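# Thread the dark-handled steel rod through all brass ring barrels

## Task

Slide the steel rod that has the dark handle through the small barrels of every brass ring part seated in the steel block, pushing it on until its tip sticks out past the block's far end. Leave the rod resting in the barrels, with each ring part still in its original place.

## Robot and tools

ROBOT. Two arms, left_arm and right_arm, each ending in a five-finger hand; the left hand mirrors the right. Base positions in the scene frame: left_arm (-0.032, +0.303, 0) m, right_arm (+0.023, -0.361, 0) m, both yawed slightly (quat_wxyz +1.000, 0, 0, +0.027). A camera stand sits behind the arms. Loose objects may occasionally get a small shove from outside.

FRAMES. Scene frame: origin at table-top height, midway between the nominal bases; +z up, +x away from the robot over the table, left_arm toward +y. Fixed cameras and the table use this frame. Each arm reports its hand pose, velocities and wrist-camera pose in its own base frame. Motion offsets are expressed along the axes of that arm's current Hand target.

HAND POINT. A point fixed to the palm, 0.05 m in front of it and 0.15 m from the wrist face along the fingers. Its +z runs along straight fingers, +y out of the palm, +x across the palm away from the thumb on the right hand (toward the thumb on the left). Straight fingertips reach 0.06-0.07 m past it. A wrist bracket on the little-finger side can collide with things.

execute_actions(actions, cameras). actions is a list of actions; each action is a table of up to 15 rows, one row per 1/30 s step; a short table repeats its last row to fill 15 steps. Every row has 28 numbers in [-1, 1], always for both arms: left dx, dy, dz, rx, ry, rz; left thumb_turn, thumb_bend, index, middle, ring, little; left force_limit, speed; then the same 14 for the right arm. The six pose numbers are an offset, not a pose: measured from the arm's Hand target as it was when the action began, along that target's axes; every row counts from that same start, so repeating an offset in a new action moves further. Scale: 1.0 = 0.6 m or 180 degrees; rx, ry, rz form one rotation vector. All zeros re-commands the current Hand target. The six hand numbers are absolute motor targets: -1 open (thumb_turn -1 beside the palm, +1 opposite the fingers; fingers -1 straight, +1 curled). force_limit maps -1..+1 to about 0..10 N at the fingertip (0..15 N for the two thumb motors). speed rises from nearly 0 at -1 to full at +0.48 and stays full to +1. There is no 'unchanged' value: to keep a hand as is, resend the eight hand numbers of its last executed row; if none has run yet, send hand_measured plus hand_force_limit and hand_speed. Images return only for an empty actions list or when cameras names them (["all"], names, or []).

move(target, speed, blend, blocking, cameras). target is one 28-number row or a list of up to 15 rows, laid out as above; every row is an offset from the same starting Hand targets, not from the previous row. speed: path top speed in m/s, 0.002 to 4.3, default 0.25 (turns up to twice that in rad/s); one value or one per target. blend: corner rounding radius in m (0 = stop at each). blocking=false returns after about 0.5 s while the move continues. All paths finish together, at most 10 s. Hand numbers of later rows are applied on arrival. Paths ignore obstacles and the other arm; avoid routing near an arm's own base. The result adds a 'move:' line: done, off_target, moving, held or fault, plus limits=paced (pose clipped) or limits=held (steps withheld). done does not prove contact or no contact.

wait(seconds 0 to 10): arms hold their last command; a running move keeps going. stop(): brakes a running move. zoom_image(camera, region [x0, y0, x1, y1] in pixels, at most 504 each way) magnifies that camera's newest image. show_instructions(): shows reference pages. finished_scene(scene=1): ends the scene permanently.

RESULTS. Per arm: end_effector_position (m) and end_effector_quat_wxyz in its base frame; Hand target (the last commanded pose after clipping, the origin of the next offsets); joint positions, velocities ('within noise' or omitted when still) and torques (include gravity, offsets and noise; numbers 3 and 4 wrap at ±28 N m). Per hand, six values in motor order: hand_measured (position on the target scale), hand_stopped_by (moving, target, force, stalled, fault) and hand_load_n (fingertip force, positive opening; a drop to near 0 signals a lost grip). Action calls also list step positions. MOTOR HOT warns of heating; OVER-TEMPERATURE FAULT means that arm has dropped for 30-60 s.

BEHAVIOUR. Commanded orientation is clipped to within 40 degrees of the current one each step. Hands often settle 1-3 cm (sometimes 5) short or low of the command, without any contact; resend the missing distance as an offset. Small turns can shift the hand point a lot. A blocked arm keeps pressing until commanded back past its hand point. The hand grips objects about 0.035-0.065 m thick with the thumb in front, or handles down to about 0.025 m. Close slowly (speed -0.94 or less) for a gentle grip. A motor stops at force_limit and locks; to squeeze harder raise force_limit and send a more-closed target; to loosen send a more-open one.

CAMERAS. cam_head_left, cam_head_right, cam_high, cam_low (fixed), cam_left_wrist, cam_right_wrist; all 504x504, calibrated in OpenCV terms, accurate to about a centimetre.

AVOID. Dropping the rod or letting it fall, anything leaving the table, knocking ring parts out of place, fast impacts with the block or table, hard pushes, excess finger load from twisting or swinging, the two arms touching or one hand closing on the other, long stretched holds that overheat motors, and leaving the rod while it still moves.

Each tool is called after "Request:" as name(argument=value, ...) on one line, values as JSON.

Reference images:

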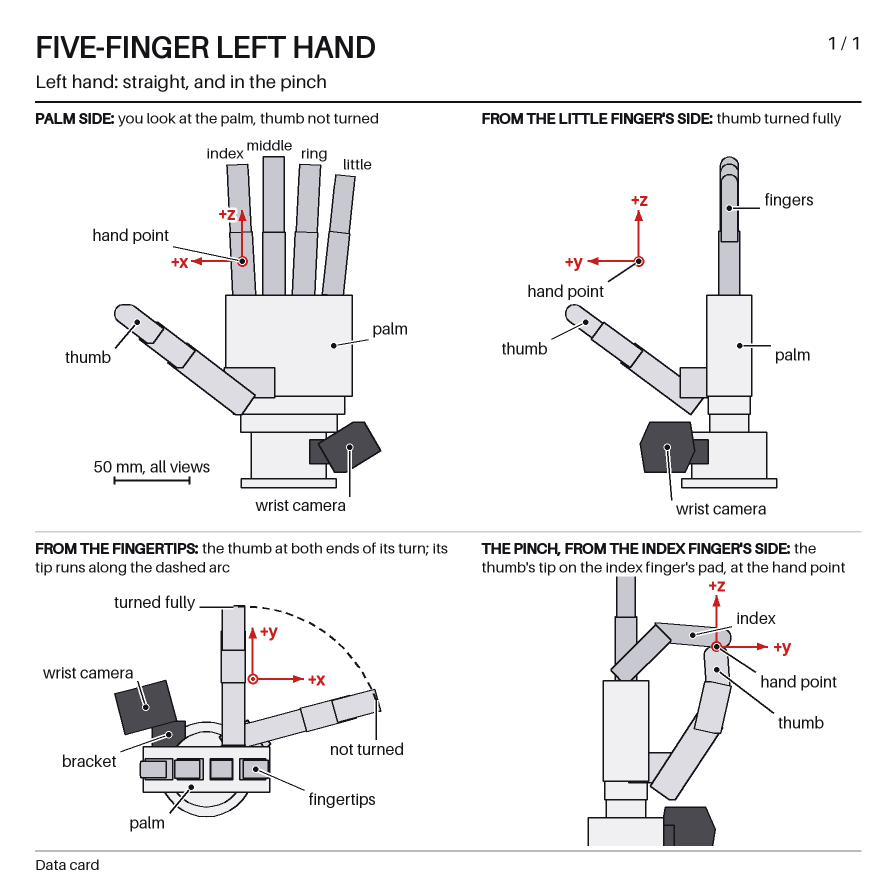

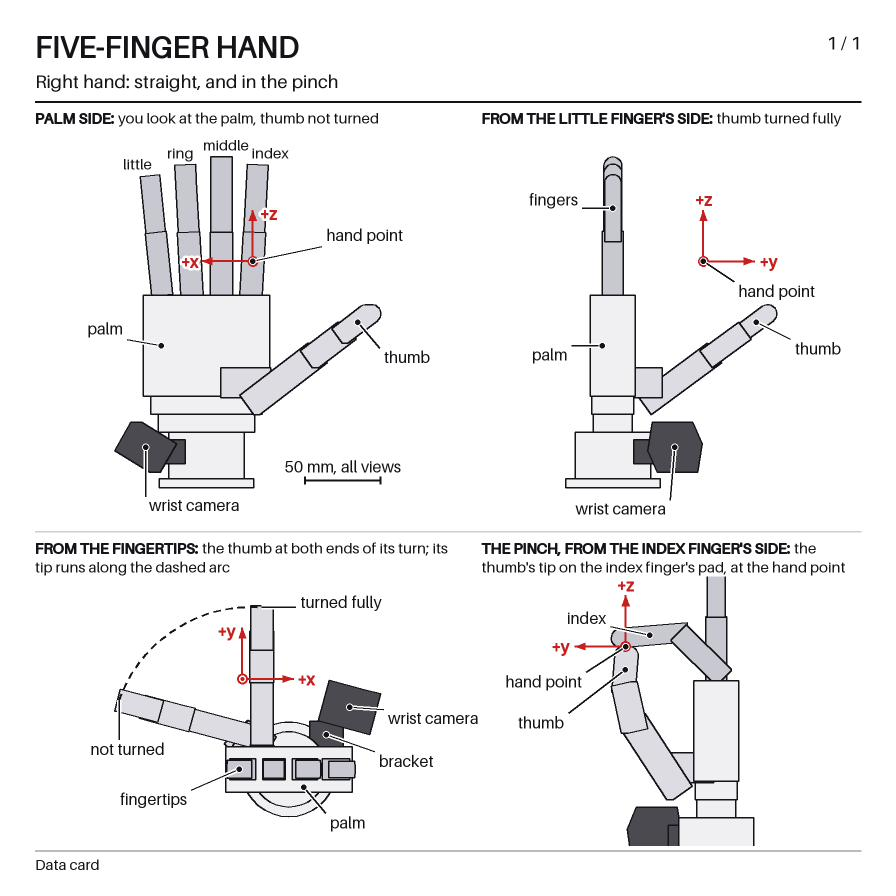

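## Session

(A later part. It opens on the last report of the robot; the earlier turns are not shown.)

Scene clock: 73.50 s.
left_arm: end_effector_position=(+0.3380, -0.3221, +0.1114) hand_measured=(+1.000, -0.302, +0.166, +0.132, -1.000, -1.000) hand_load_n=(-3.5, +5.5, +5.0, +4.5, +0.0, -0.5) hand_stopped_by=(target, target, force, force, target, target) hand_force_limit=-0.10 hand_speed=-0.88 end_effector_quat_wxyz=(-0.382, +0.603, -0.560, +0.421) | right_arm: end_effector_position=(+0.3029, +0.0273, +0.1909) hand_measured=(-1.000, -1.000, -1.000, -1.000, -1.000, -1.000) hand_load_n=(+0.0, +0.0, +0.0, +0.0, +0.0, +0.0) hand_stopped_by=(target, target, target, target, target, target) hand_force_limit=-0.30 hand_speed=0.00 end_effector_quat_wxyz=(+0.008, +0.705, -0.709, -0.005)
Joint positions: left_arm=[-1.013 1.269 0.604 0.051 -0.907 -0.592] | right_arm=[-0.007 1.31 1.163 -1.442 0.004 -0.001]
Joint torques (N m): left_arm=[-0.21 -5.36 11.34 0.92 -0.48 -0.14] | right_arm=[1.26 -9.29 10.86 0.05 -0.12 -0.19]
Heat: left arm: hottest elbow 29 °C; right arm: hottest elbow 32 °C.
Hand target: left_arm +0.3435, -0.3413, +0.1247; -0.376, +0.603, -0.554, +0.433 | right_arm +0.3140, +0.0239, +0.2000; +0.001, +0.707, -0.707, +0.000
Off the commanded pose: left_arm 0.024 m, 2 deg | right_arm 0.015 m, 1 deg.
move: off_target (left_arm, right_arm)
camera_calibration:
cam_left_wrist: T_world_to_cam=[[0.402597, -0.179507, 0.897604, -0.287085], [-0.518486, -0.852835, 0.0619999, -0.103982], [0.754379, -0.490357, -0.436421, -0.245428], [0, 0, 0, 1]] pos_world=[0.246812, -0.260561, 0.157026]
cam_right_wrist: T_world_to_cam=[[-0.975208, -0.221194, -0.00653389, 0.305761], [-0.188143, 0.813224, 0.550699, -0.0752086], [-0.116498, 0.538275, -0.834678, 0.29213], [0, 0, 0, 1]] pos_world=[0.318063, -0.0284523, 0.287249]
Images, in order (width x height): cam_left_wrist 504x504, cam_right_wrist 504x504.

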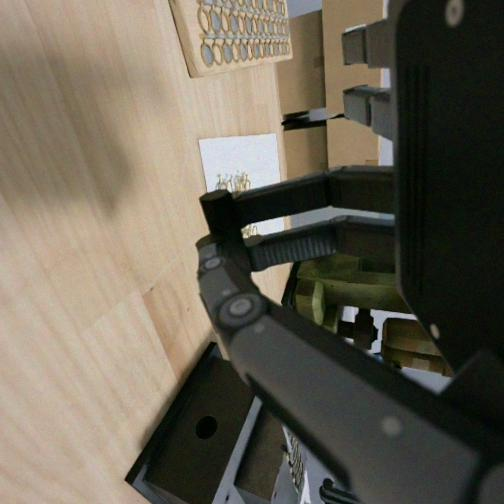

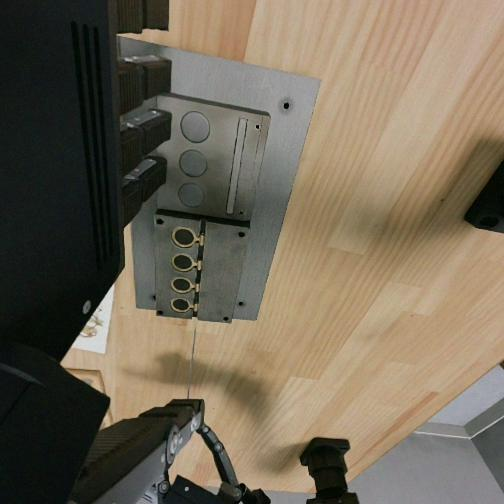

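Request:
move(target=[0.0108,-0.0003,0.0042,0,0,0,1,-0.3,0.4,0.4,-1,-1,-0.1,-0.88,0,0,0,0,0,0,-1,-1,-1,-1,-1,-1,-0.3,0.0], speed=0.05, cameras=["cam_left_wrist","cam_right_wrist"])

Request:
zoom_image(camera="cam_left_wrist", region=[264, 404, 364, 504])

Request:
zoom_image(camera="cam_right_wrist", region=[150, 290, 260, 400])

Scene clock: 75.17 s.
left_arm: end_effector_position=(+0.3404, -0.3281, +0.1112) hand_measured=(+1.000, -0.302, +0.166, +0.132, -1.000, -1.000) hand_load_n=(-3.5, +5.5, +5.5, +4.5, -0.5, +0.0) hand_stopped_by=(target, target, force, force, target, target) hand_force_limit=-0.10 hand_speed=-0.88 end_effector_quat_wxyz=(-0.382, +0.603, -0.561, +0.420) | right_arm: end_effector_position=(+0.3029, +0.0273, +0.1909) hand_measured=(-1.000, -1.000, -1.000, -1.000, -1.000, -1.000) hand_load_n=(+0.0, +0.0, +0.0, +0.0, +0.0, +0.0) hand_stopped_by=(target, target, target, target, target, target) hand_force_limit=-0.30 hand_speed=0.00 end_effector_quat_wxyz=(+0.008, +0.705, -0.709, -0.005)
Joint positions: left_arm=[-1.016 1.288 0.62 0.051 -0.91 -0.592] | right_arm=[-0.007 1.31 1.163 -1.442 0.004 -0.001]
Joint torques (N m): left_arm=[-0.21 -5.6 11.38 0.9 -0.48 -0.17] | right_arm=[1.32 -9.41 10.89 0.05 -0.11 -0.21]
Heat: left arm: hottest elbow 29 °C; right arm: hottest elbow 32 °C.
Hand target: left_arm +0.3458, -0.3478, +0.1246; -0.376, +0.603, -0.555, +0.433 | right_arm +0.3140, +0.0239, +0.2000; +0.001, +0.707, -0.707, +0.000
Off the commanded pose: left_arm 0.025 m, 2 deg | right_arm 0.015 m, 1 deg.
move: off_target (left_arm, right_arm)
camera_calibration:
cam_left_wrist: T_world_to_cam=[[0.402472, -0.182826, 0.89699, -0.289837], [-0.51954, -0.85238, 0.0593799, -0.107], [0.753721, -0.489921, -0.438044, -0.249763], [0, 0, 0, 1]] pos_world=[0.249312, -0.266559, 0.156927]
cam_right_wrist: T_world_to_cam=[[-0.975208, -0.221194, -0.00653389, 0.305761], [-0.188143, 0.813224, 0.550699, -0.0752086], [-0.116498, 0.538275, -0.834678, 0.29213], [0, 0, 0, 1]] pos_world=[0.318063, -0.0284523, 0.287249]
Images, in order (width x height): cam_left_wrist 504x504, cam_right_wrist 504x504.

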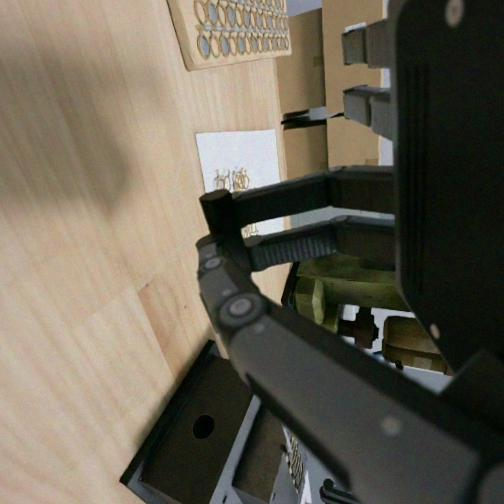

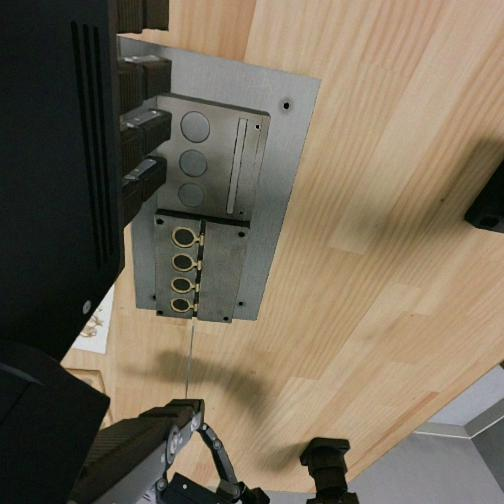

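Scaled by 5.040 from the camera's 504x504 image, which has a finer 720x720 frame.

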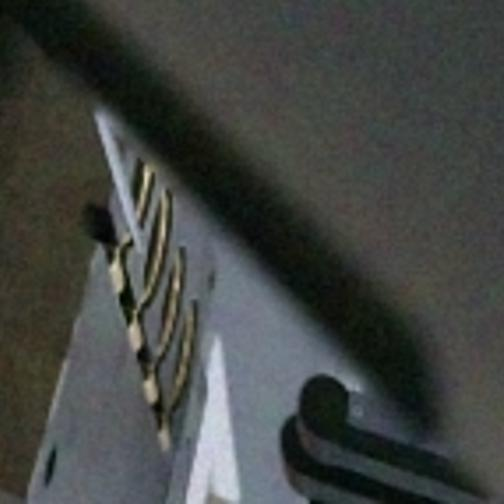

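Scaled by 4.582 from the camera's 504x504 image, which has a finer 720x720 frame.

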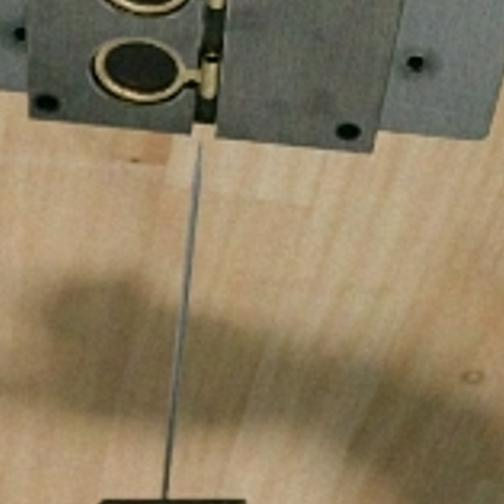

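Request:
move(target=[-0.0014,0.0125,0.0046,0,0,0,1,-0.3,0.4,0.4,-1,-1,-0.1,-0.88,0,0,0,0,0,0,-1,-1,-1,-1,-1,-1,-0.3,0.0], speed=0.04, cameras=["cam_left_wrist","cam_right_wrist"])

Request:
zoom_image(camera="cam_left_wrist", region=[264, 404, 364, 504])

Request:
zoom_image(camera="cam_right_wrist", region=[150, 290, 260, 400])

Scene clock: 76.70 s.
left_arm: end_effector_position=(+0.3405, -0.3280, +0.1043) hand_measured=(+1.000, -0.302, +0.166, +0.132, -1.000, -1.000) hand_load_n=(-3.5, +6.0, +5.0, +4.5, +0.0, +0.0) hand_stopped_by=(target, target, force, force, target, target) hand_force_limit=-0.10 hand_speed=-0.88 end_effector_quat_wxyz=(-0.384, +0.602, -0.564, +0.414) | right_arm: end_effector_position=(+0.3029, +0.0273, +0.1909) hand_measured=(-1.000, -1.000, -1.000, -1.000, -1.000, -1.000) hand_load_n=(+0.0, +0.0, +0.0, +0.0, +0.0, +0.0) hand_stopped_by=(target, target, target, target, target, target) hand_force_limit=-0.30 hand_speed=0.00 end_effector_quat_wxyz=(+0.008, +0.705, -0.709, -0.005)
Joint positions: left_arm=[-1.016 1.304 0.62 0.053 -0.911 -0.594] | right_arm=[-0.007 1.31 1.163 -1.442 0.004 -0.001]
Joint torques (N m): left_arm=[-0.21 -5.66 10.55 1.66 -0.47 -0.17] | right_arm=[1.32 -9.64 10.85 0.09 -0.12 -0.19]
Heat: left arm: hottest elbow 30 °C; right arm: hottest elbow 32 °C.
Hand target: left_arm +0.3458, -0.3477, +0.1165; -0.376, +0.603, -0.555, +0.433 | right_arm +0.3140, +0.0239, +0.2000; +0.001, +0.707, -0.707, +0.000
Off the commanded pose: left_arm 0.024 m, 3 deg | right_arm 0.015 m, 1 deg.
move: off_target (left_arm, right_arm)
camera_calibration:
cam_left_wrist: T_world_to_cam=[[0.409398, -0.192563, 0.891803, -0.288704], [-0.518149, -0.853613, 0.0535484, -0.106831], [0.750943, -0.484009, -0.449244, -0.248722], [0, 0, 0, 1]] pos_world=[0.249617, -0.267169, 0.151451]
cam_right_wrist: T_world_to_cam=[[-0.975208, -0.221194, -0.00653389, 0.305761], [-0.188143, 0.813224, 0.550699, -0.0752086], [-0.116498, 0.538275, -0.834678, 0.29213], [0, 0, 0, 1]] pos_world=[0.318063, -0.0284523, 0.287249]
Images, in order (width x height): cam_left_wrist 504x504, cam_right_wrist 504x504.

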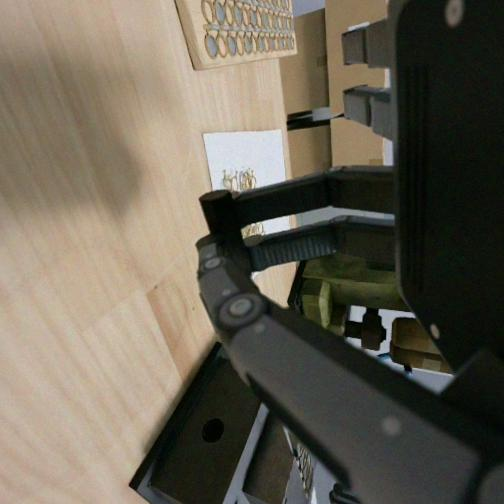

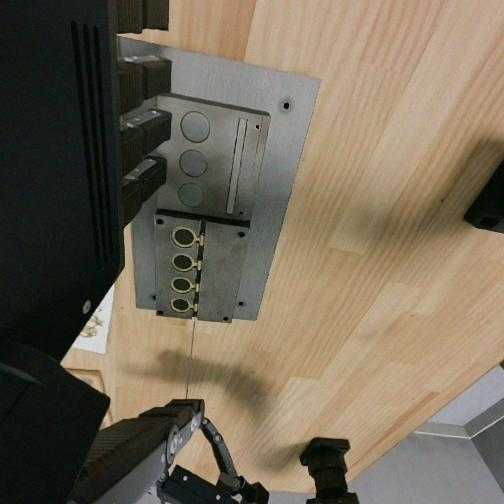

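Scaled by 5.040 from the camera's 504x504 image, which has a finer 720x720 frame.

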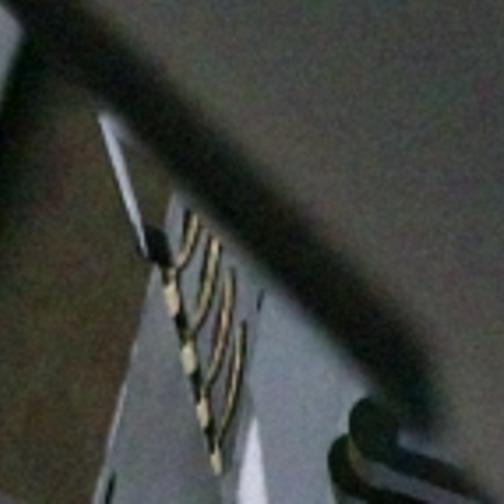

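Scaled by 4.582 from the camera's 504x504 image, which has a finer 720x720 frame.

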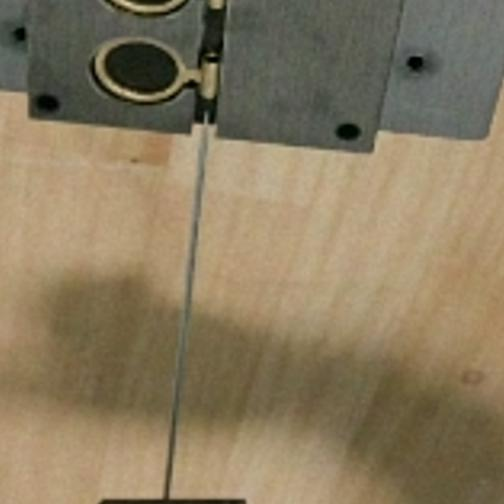

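Request:
move(target=[0.0166,0.0023,-0.001,0.0003,-0.0026,-0.001,1,-0.3,0.4,0.4,-1,-1,-0.1,-0.88,0,0,0,0,0,0,-1,-1,-1,-1,-1,-1,-0.3,0.0], speed=0.03, cameras=["cam_left_wrist","cam_right_wrist"])

Request:
zoom_image(camera="cam_left_wrist", region=[264, 404, 364, 504])

Request:
zoom_image(camera="cam_right_wrist", region=[150, 290, 260, 400])

Scene clock: 78.43 s.
left_arm: end_effector_position=(+0.3396, -0.3377, +0.1038) hand_measured=(+1.000, -0.302, +0.166, +0.132, -1.000, -1.000) hand_load_n=(-3.0, +6.0, +5.5, +4.5, +0.0, +0.0) hand_stopped_by=(target, target, force, force, target, target) hand_force_limit=-0.10 hand_speed=-0.88 end_effector_quat_wxyz=(-0.385, +0.604, -0.559, +0.417) | right_arm: end_effector_position=(+0.3029, +0.0273, +0.1909) hand_measured=(-1.000, -1.000, -1.000, -1.000, -1.000, -1.000) hand_load_n=(+0.0, +0.0, +0.0, +0.0, +0.0, +0.0) hand_stopped_by=(target, target, target, target, target, target) hand_force_limit=-0.30 hand_speed=0.00 end_effector_quat_wxyz=(+0.008, +0.705, -0.709, -0.005)
Joint positions: left_arm=[-1.035 1.329 0.637 0.053 -0.933 -0.617] | right_arm=[-0.007 1.31 1.163 -1.442 0.004 -0.001]
Joint torques (N m): left_arm=[-0.15 -5.95 11.17 0.94 -0.52 -0.18] | right_arm=[1.14 -9.29 10.88 0.02 -0.11 -0.19]
Heat: left arm: hottest elbow 30 °C; right arm: hottest elbow 32 °C.
Hand target: left_arm +0.3450, -0.3577, +0.1165; -0.378, +0.605, -0.552, +0.431 | right_arm +0.3140, +0.0239, +0.2000; +0.001, +0.707, -0.707, +0.000
Off the commanded pose: left_arm 0.024 m, 2 deg | right_arm 0.015 m, 1 deg.
move: off_target (left_arm, right_arm)
camera_calibration:
cam_left_wrist: T_world_to_cam=[[0.404201, -0.182711, 0.896235, -0.285065], [-0.512936, -0.856552, 0.0567129, -0.118615], [0.75731, -0.482635, -0.439938, -0.255681], [0, 0, 0, 1]] pos_world=[0.248011, -0.277085, 0.149728]
cam_right_wrist: T_world_to_cam=[[-0.975208, -0.221194, -0.00653389, 0.305761], [-0.188143, 0.813224, 0.550699, -0.0752086], [-0.116498, 0.538275, -0.834678, 0.29213], [0, 0, 0, 1]] pos_world=[0.318063, -0.0284523, 0.287249]
Images, in order (width x height): cam_left_wrist 504x504, cam_right_wrist 504x504.

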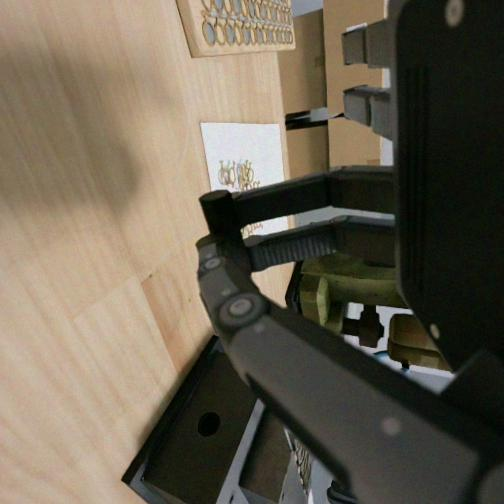

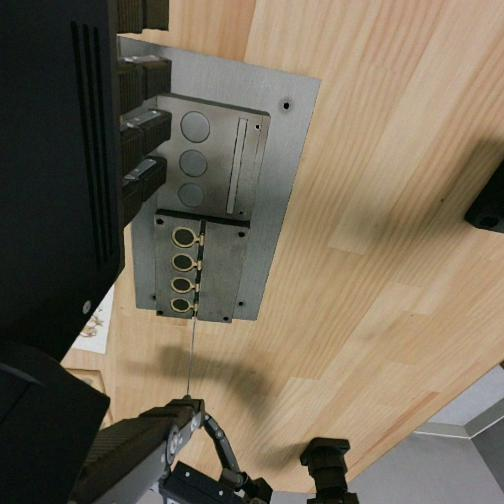

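Scaled by 5.040 from the camera's 504x504 image, which has a finer 720x720 frame.

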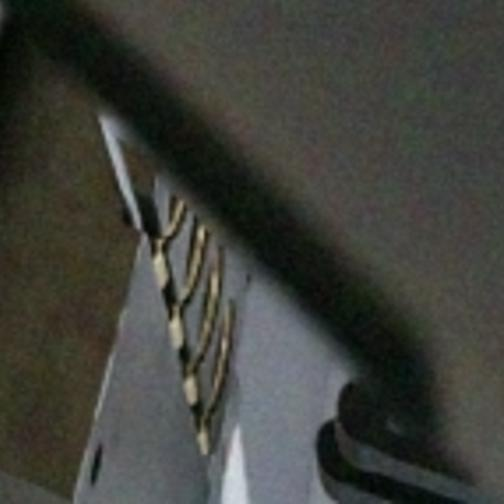

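Scaled by 4.582 from the camera's 504x504 image, which has a finer 720x720 frame.

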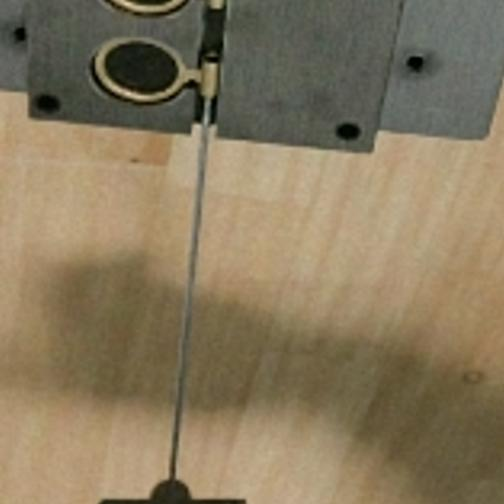

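Request:
zoom_image(camera="cam_right_wrist", region=[175, 285, 215, 325])

Request:
zoom_image(camera="cam_left_wrist", region=[275, 425, 325, 475])

Scaled by 12.600 from the camera's 504x504 image, which has a finer 720x720 frame.

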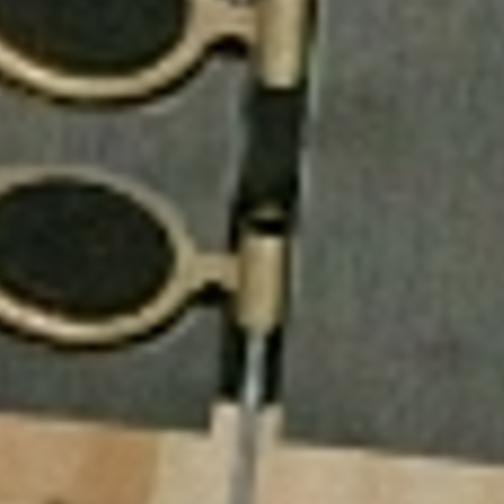

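Scaled by 10.080 from the camera's 504x504 image, which has a finer 720x720 frame.

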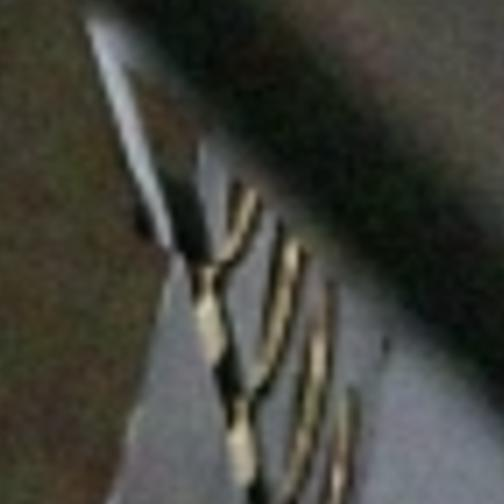

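Request:
move(target=[0.0199,0.0019,0.0014,0,0,0,1,-0.3,0.4,0.4,-1,-1,-0.1,-0.88,0,0,0,0,0,0,-1,-1,-1,-1,-1,-1,-0.3,0.0], speed=0.03, cameras=["cam_left_wrist","cam_right_wrist"])

Request:
zoom_image(camera="cam_right_wrist", region=[165, 255, 225, 315])

Request:
zoom_image(camera="cam_right_wrist", region=[150, 290, 260, 400])

Request:
zoom_image(camera="cam_left_wrist", region=[275, 415, 325, 465])

Scene clock: 81.53 s.
left_arm: end_effector_position=(+0.3414, -0.3510, +0.1056) hand_measured=(+1.000, -0.302, +0.166, +0.132, -1.000, -1.000) hand_load_n=(-3.5, +5.5, +4.5, +4.5, +0.0, +0.0) hand_stopped_by=(target, target, force, force, target, target) hand_force_limit=-0.10 hand_speed=-0.88 end_effector_quat_wxyz=(-0.384, +0.604, -0.556, +0.422) | right_arm: end_effector_position=(+0.3029, +0.0273, +0.1909) hand_measured=(-1.000, -1.000, -1.000, -1.000, -1.000, -1.000) hand_load_n=(+0.0, +0.0, +0.0, +0.0, +0.0, +0.0) hand_stopped_by=(target, target, target, target, target, target) hand_force_limit=-0.30 hand_speed=0.00 end_effector_quat_wxyz=(+0.008, +0.705, -0.709, -0.005)
Joint positions: left_arm=[-1.05 1.358 0.666 0.053 -0.944 -0.629] | right_arm=[-0.007 1.31 1.163 -1.442 0.004 -0.001]
Joint torques (N m): left_arm=[-0.09 -6.36 11.22 0.58 -0.53 -0.2] | right_arm=[1.32 -9.58 10.86 0.05 -0.11 -0.19]
Heat: left arm: hottest elbow 30 °C; right arm: hottest elbow 33 °C.
Hand target: left_arm +0.3456, -0.3698, +0.1166; -0.378, +0.605, -0.552, +0.431 | right_arm +0.3140, +0.0239, +0.2000; +0.001, +0.707, -0.707, +0.000
Off the commanded pose: left_arm 0.022 m, 1 deg | right_arm 0.015 m, 1 deg.
move: off_target (left_arm, right_arm)
camera_calibration:
cam_left_wrist: T_world_to_cam=[[0.398782, -0.175579, 0.900081, -0.285923], [-0.514025, -0.855616, 0.0608347, -0.12896], [0.759442, -0.486923, -0.431456, -0.265821], [0, 0, 0, 1]] pos_world=[0.249608, -0.289977, 0.150509]
cam_right_wrist: T_world_to_cam=[[-0.975208, -0.221194, -0.00653389, 0.305761], [-0.188143, 0.813224, 0.550699, -0.0752086], [-0.116498, 0.538275, -0.834678, 0.29213], [0, 0, 0, 1]] pos_world=[0.318063, -0.0284523, 0.287249]
Images, in order (width x height): cam_left_wrist 504x504, cam_right_wrist 504x504.

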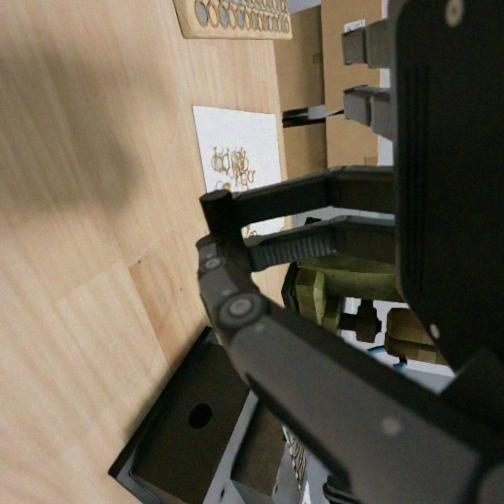

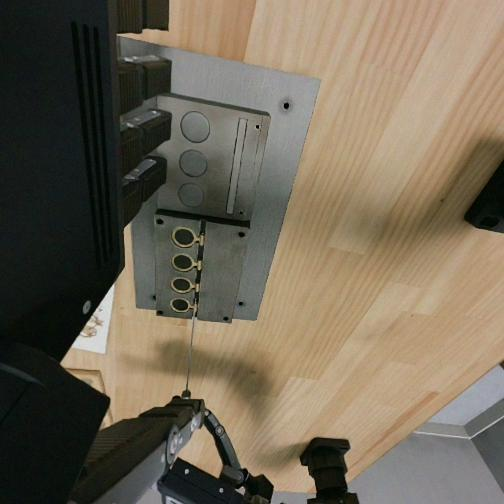

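Scaled by 8.400 from the camera's 504x504 image, which has a finer 720x720 frame.

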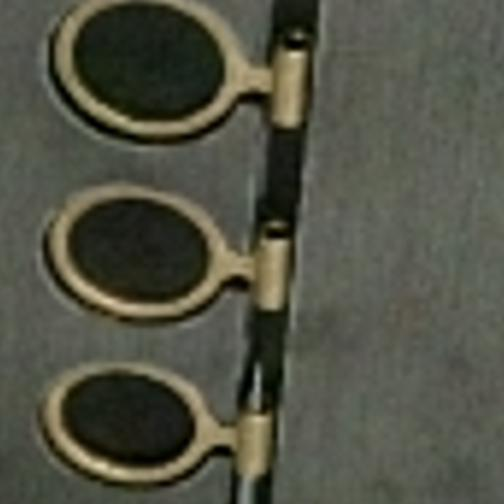

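Scaled by 4.582 from the camera's 504x504 image, which has a finer 720x720 frame.

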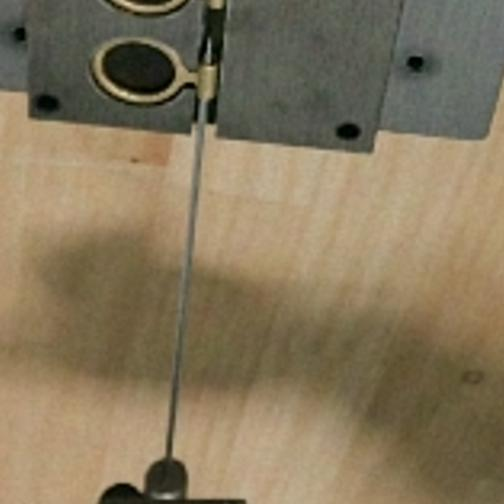

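Scaled by 10.080 from the camera's 504x504 image, which has a finer 720x720 frame.

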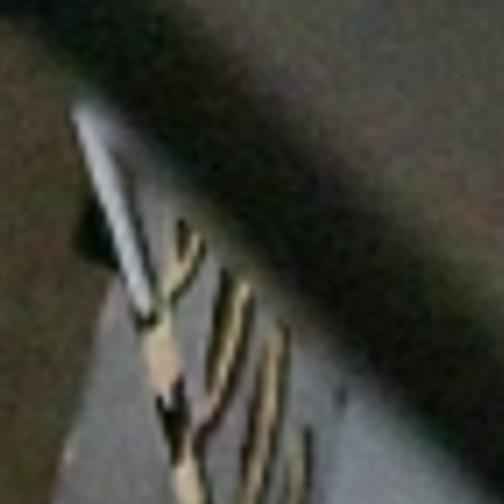

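Request:
move(target=[0.0053,-0.0015,-0.0063,0.0005,-0.0059,0.0049,1,-0.3,0.4,0.4,-1,-1,-0.1,-0.88,0,0,0,0,0,0,-1,-1,-1,-1,-1,-1,-0.3,0.0], speed=0.03, cameras=["cam_left_wrist","cam_right_wrist"])

Request:
zoom_image(camera="cam_right_wrist", region=[165, 255, 225, 315])

Request:
zoom_image(camera="cam_right_wrist", region=[150, 290, 260, 400])

Request:
zoom_image(camera="cam_left_wrist", region=[264, 404, 364, 504])

Scene clock: 83.70 s.
left_arm: end_effector_position=(+0.3387, -0.3539, +0.1080) hand_measured=(+1.000, -0.302, +0.166, +0.132, -1.000, -1.000) hand_load_n=(-3.0, +5.5, +5.0, +4.5, +0.0, +0.0) hand_stopped_by=(target, target, force, force, target, target) hand_force_limit=-0.10 hand_speed=-0.88 end_effector_quat_wxyz=(-0.393, +0.604, -0.557, +0.413) | right_arm: end_effector_position=(+0.3029, +0.0273, +0.1909) hand_measured=(-1.000, -1.000, -1.000, -1.000, -1.000, -1.000) hand_load_n=(+0.0, +0.0, +0.0, +0.0, +0.0, +0.0) hand_stopped_by=(target, target, target, target, target, target) hand_force_limit=-0.30 hand_speed=0.00 end_effector_quat_wxyz=(+0.008, +0.705, -0.709, -0.005)
Joint positions: left_arm=[-1.068 1.364 0.689 0.004 -0.974 -0.647] | right_arm=[-0.007 1.31 1.163 -1.442 0.004 -0.001]
Joint torques (N m): left_arm=[-0.15 -6.53 11.26 0.59 -0.54 -0.21] | right_arm=[1.2 -9.41 10.85 0.03 -0.11 -0.18]
Heat: left arm: hottest elbow 30 °C; right arm: hottest elbow 33 °C.
Hand target: left_arm +0.3423, -0.3728, +0.1188; -0.387, +0.605, -0.553, +0.423 | right_arm +0.3140, +0.0239, +0.2000; +0.001, +0.707, -0.707, +0.000
Off the commanded pose: left_arm 0.022 m, 1 deg | right_arm 0.015 m, 1 deg.
move: off_target (left_arm, right_arm)
camera_calibration:
cam_left_wrist: T_world_to_cam=[[0.400936, -0.189253, 0.896345, -0.292755], [-0.503285, -0.863055, 0.0428954, -0.137242], [0.765477, -0.468315, -0.441278, -0.258535], [0, 0, 0, 1]] pos_world=[0.246206, -0.294928, 0.154211]
cam_right_wrist: T_world_to_cam=[[-0.975208, -0.221194, -0.00653389, 0.305761], [-0.188143, 0.813224, 0.550699, -0.0752086], [-0.116498, 0.538275, -0.834678, 0.29213], [0, 0, 0, 1]] pos_world=[0.318063, -0.0284523, 0.287249]
Images, in order (width x height): cam_left_wrist 504x504, cam_right_wrist 504x504.

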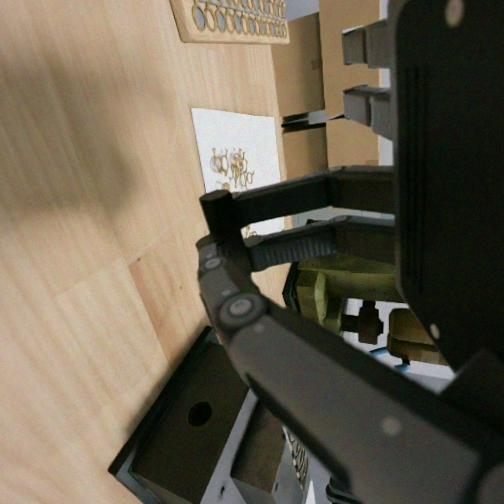

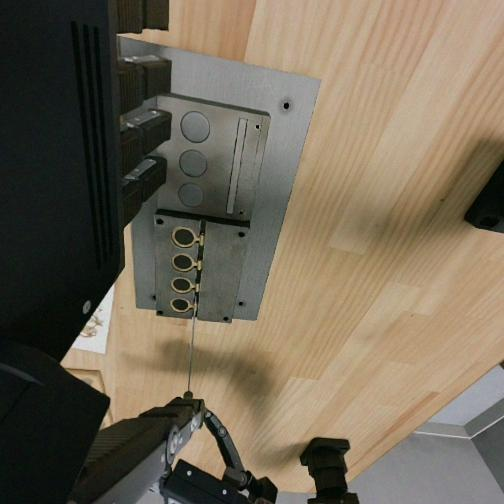

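Scaled by 8.400 from the camera's 504x504 image, which has a finer 720x720 frame.

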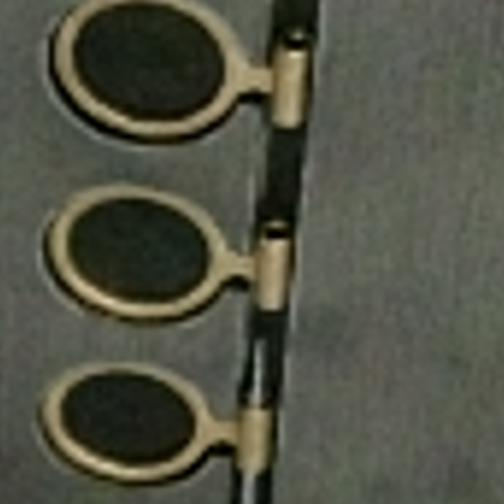

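Scaled by 4.582 from the camera's 504x504 image, which has a finer 720x720 frame.

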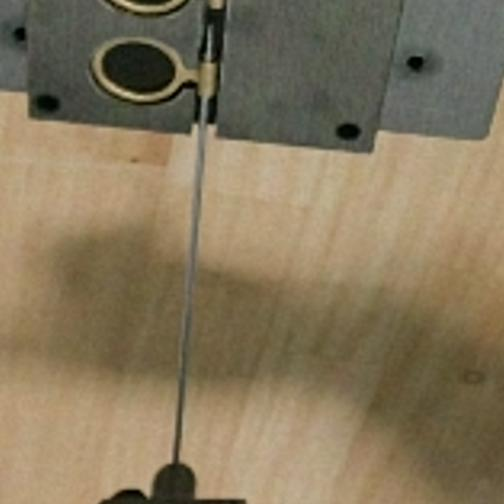

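Scaled by 5.040 from the camera's 504x504 image, which has a finer 720x720 frame.

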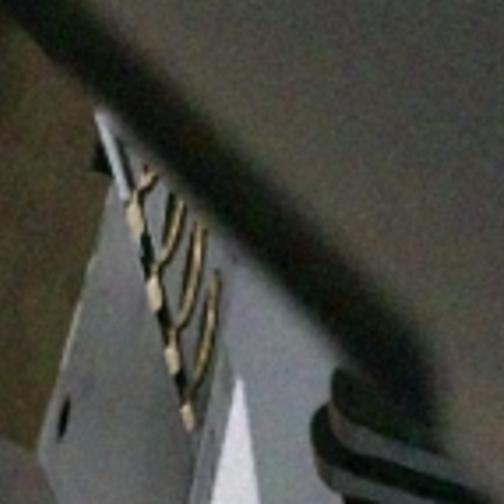

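Request:
move(target=[0.0333,0.0025,0.0015,0,0,0,1,-0.3,0.4,0.4,-1,-1,-0.1,-0.88,0,0,0,0,0,0,-1,-1,-1,-1,-1,-1,-0.3,0.0], speed=0.035, cameras=["cam_left_wrist","cam_right_wrist"])

Request:
zoom_image(camera="cam_right_wrist", region=[165, 255, 225, 315])

Request:
zoom_image(camera="cam_right_wrist", region=[150, 290, 260, 400])

Request:
zoom_image(camera="cam_left_wrist", region=[264, 404, 364, 504])

Scene clock: 85.43 s.
left_arm: end_effector_position=(+0.3399, -0.3738, +0.1085) hand_measured=(+1.000, -0.302, +0.166, +0.132, -1.000, -1.000) hand_load_n=(-3.5, +5.5, +5.0, +4.5, +0.0, +0.0) hand_stopped_by=(target, target, force, force, target, target) hand_force_limit=-0.10 hand_speed=-0.88 end_effector_quat_wxyz=(-0.393, +0.603, -0.557, +0.414) | right_arm: end_effector_position=(+0.3029, +0.0273, +0.1909) hand_measured=(-1.000, -1.000, -1.000, -1.000, -1.000, -1.000) hand_load_n=(+0.0, +0.0, +0.0, +0.0, -0.5, +0.0) hand_stopped_by=(target, target, target, target, target, target) hand_force_limit=-0.30 hand_speed=0.00 end_effector_quat_wxyz=(+0.008, +0.705, -0.709, -0.005)
Joint positions: left_arm=[-1.09 1.41 0.74 -0.021 -0.991 -0.671] | right_arm=[-0.007 1.31 1.163 -1.442 0.004 -0.001]
Joint torques (N m): left_arm=[-0.15 -7.12 11.29 0.54 -0.58 -0.21] | right_arm=[1.14 -9.52 10.84 0.01 -0.11 -0.19]
Heat: left arm: hottest elbow 30 °C; right arm: hottest elbow 33 °C.
Hand target: left_arm +0.3433, -0.3929, +0.1189; -0.387, +0.605, -0.553, +0.423 | right_arm +0.3140, +0.0239, +0.2000; +0.001, +0.707, -0.707, +0.000
Off the commanded pose: left_arm 0.022 m, 1 deg | right_arm 0.015 m, 1 deg.
move: off_target (left_arm, right_arm)
camera_calibration:
cam_left_wrist: T_world_to_cam=[[0.400528, -0.189842, 0.896403, -0.297543], [-0.504011, -0.862651, 0.0425068, -0.153465], [0.765213, -0.468822, -0.441198, -0.268658], [0, 0, 0, 1]] pos_world=[0.247406, -0.314826, 0.15471]
cam_right_wrist: T_world_to_cam=[[-0.975208, -0.221194, -0.00653389, 0.305761], [-0.188143, 0.813224, 0.550699, -0.0752086], [-0.116498, 0.538275, -0.834678, 0.29213], [0, 0, 0, 1]] pos_world=[0.318063, -0.0284523, 0.287249]
Images, in order (width x height): cam_left_wrist 504x504, cam_right_wrist 504x504.

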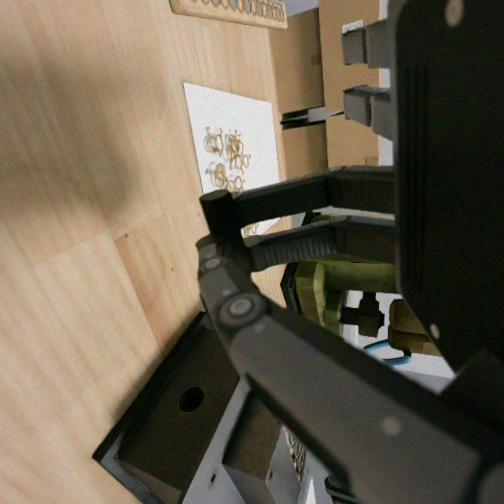

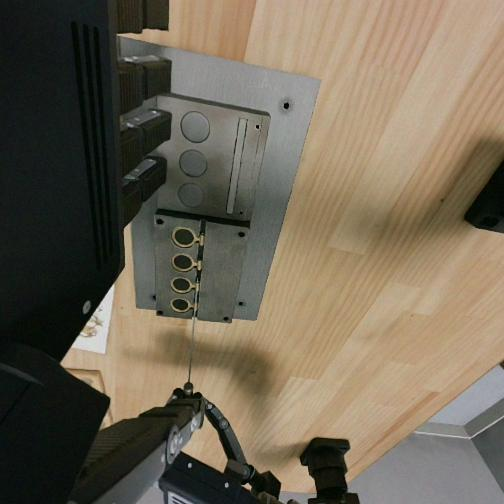

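Scaled by 8.400 from the camera's 504x504 image, which has a finer 720x720 frame.

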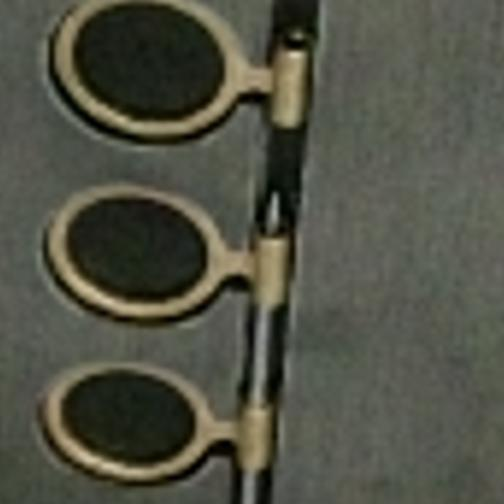

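Scaled by 4.582 from the camera's 504x504 image, which has a finer 720x720 frame.

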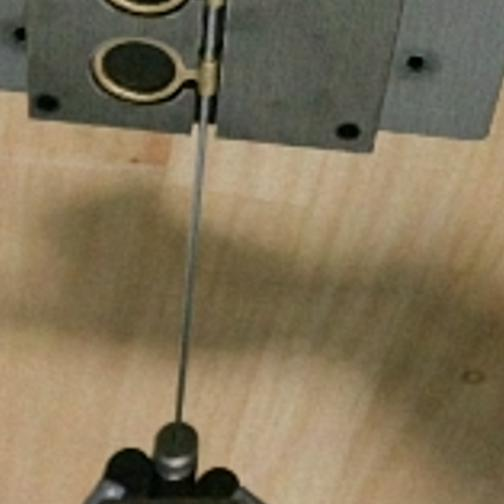

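Scaled by 5.040 from the camera's 504x504 image, which has a finer 720x720 frame.

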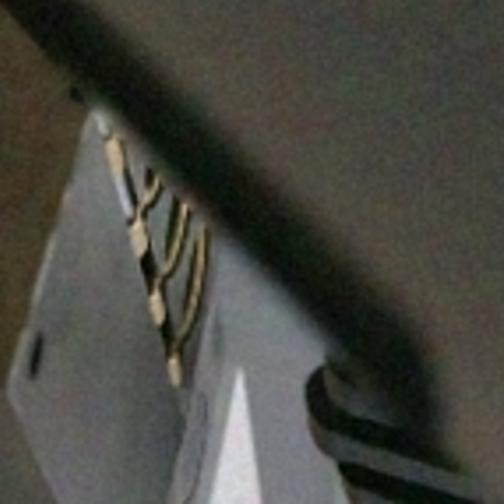

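Request:
move(target=[0.0366,0.0038,0.002,0,0,0,1,-0.3,0.4,0.4,-1,-1,-0.1,-0.88,0,0,0,0,0,0,-1,-1,-1,-1,-1,-1,-0.3,0.0], speed=0.035, cameras=["cam_left_wrist","cam_right_wrist"])

Request:
zoom_image(camera="cam_right_wrist", region=[165, 230, 225, 290])

Request:
zoom_image(camera="cam_right_wrist", region=[150, 290, 260, 400])

Request:
zoom_image(camera="cam_left_wrist", region=[264, 404, 364, 504])

Scene clock: 86.83 s.
left_arm: end_effector_position=(+0.3414, -0.3957, +0.1085) hand_measured=(+1.000, -0.302, +0.166, +0.132, -1.000, -1.000) hand_load_n=(-3.5, +5.5, +4.5, +4.5, +0.0, +0.0) hand_stopped_by=(target, target, force, force, target, target) hand_force_limit=-0.10 hand_speed=-0.88 end_effector_quat_wxyz=(-0.393, +0.603, -0.557, +0.414) | right_arm: end_effector_position=(+0.3029, +0.0273, +0.1909) hand_measured=(-1.000, -1.000, -1.000, -1.000, -1.000, -1.000) hand_load_n=(+0.0, +0.0, +0.0, +0.0, +0.0, +0.0) hand_stopped_by=(target, target, target, target, target, target) hand_force_limit=-0.30 hand_speed=0.00 end_effector_quat_wxyz=(+0.008, +0.705, -0.709, -0.005)
Joint positions: left_arm=[-1.111 1.462 0.798 -0.048 -1.008 -0.696] | right_arm=[-0.007 1.31 1.163 -1.442 0.004 -0.001]
Joint torques (N m): left_arm=[-0.15 -7.82 11.3 0.55 -0.61 -0.2] | right_arm=[1.32 -9.41 10.88 0.03 -0.13 -0.2]
Heat: left arm: hottest elbow 30 °C; right arm: hottest elbow 33 °C.
Hand target: left_arm +0.3445, -0.4148, +0.1182; -0.387, +0.605, -0.553, +0.423 | right_arm +0.3140, +0.0239, +0.2000; +0.001, +0.707, -0.707, +0.000
Off the commanded pose: left_arm 0.022 m, 1 deg | right_arm 0.015 m, 1 deg.
move: off_target (left_arm, right_arm)
camera_calibration:
cam_left_wrist: T_world_to_cam=[[0.400219, -0.189991, 0.896509, -0.3022], [-0.504432, -0.862409, 0.0424236, -0.171397], [0.765097, -0.469206, -0.44099, -0.280249], [0, 0, 0, 1]] pos_world=[0.248906, -0.336724, 0.154609]
cam_right_wrist: T_world_to_cam=[[-0.975208, -0.221194, -0.00653389, 0.305761], [-0.188143, 0.813224, 0.550699, -0.0752086], [-0.116498, 0.538275, -0.834678, 0.29213], [0, 0, 0, 1]] pos_world=[0.318063, -0.0284523, 0.287249]
Images, in order (width x height): cam_left_wrist 504x504, cam_right_wrist 504x504.

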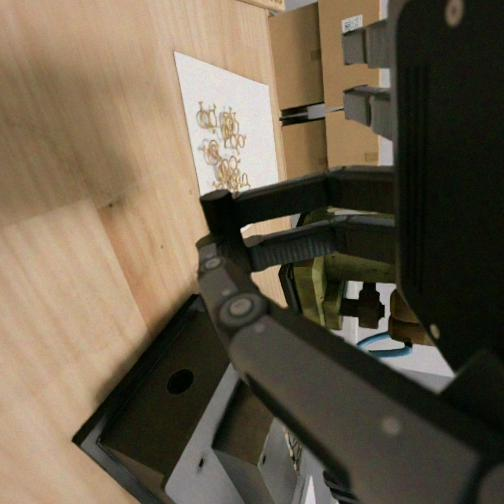

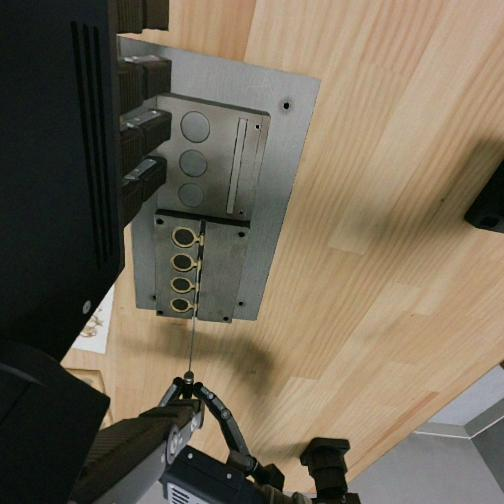

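Scaled by 8.400 from the camera's 504x504 image, which has a finer 720x720 frame.

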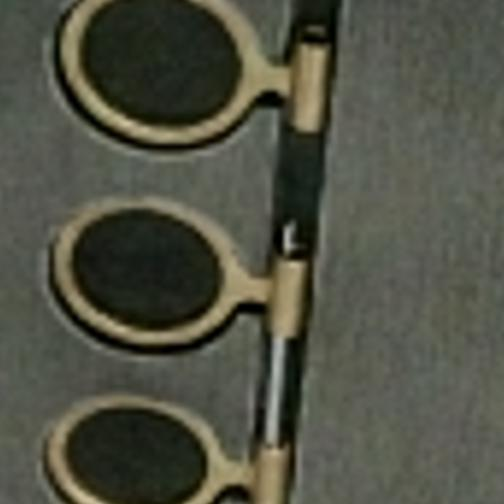

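Scaled by 4.582 from the camera's 504x504 image, which has a finer 720x720 frame.

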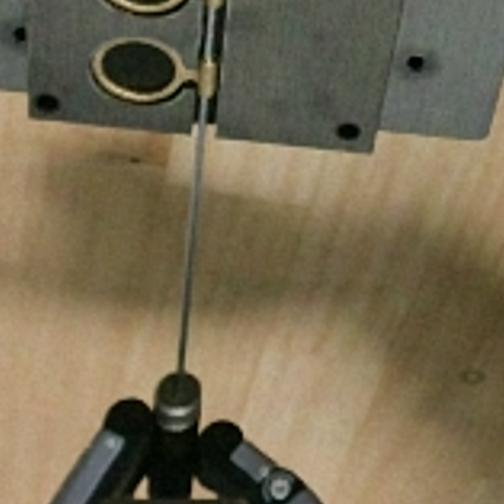

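Scaled by 5.040 from the camera's 504x504 image, which has a finer 720x720 frame.

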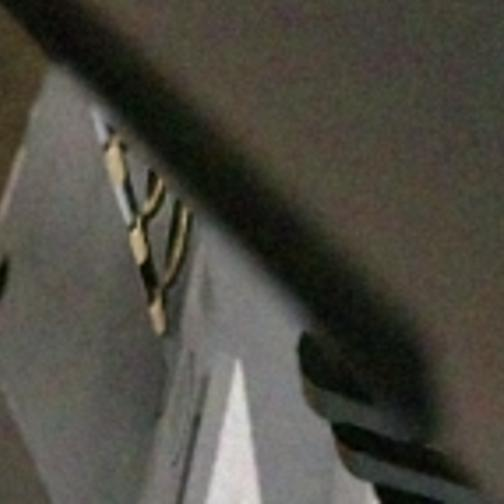

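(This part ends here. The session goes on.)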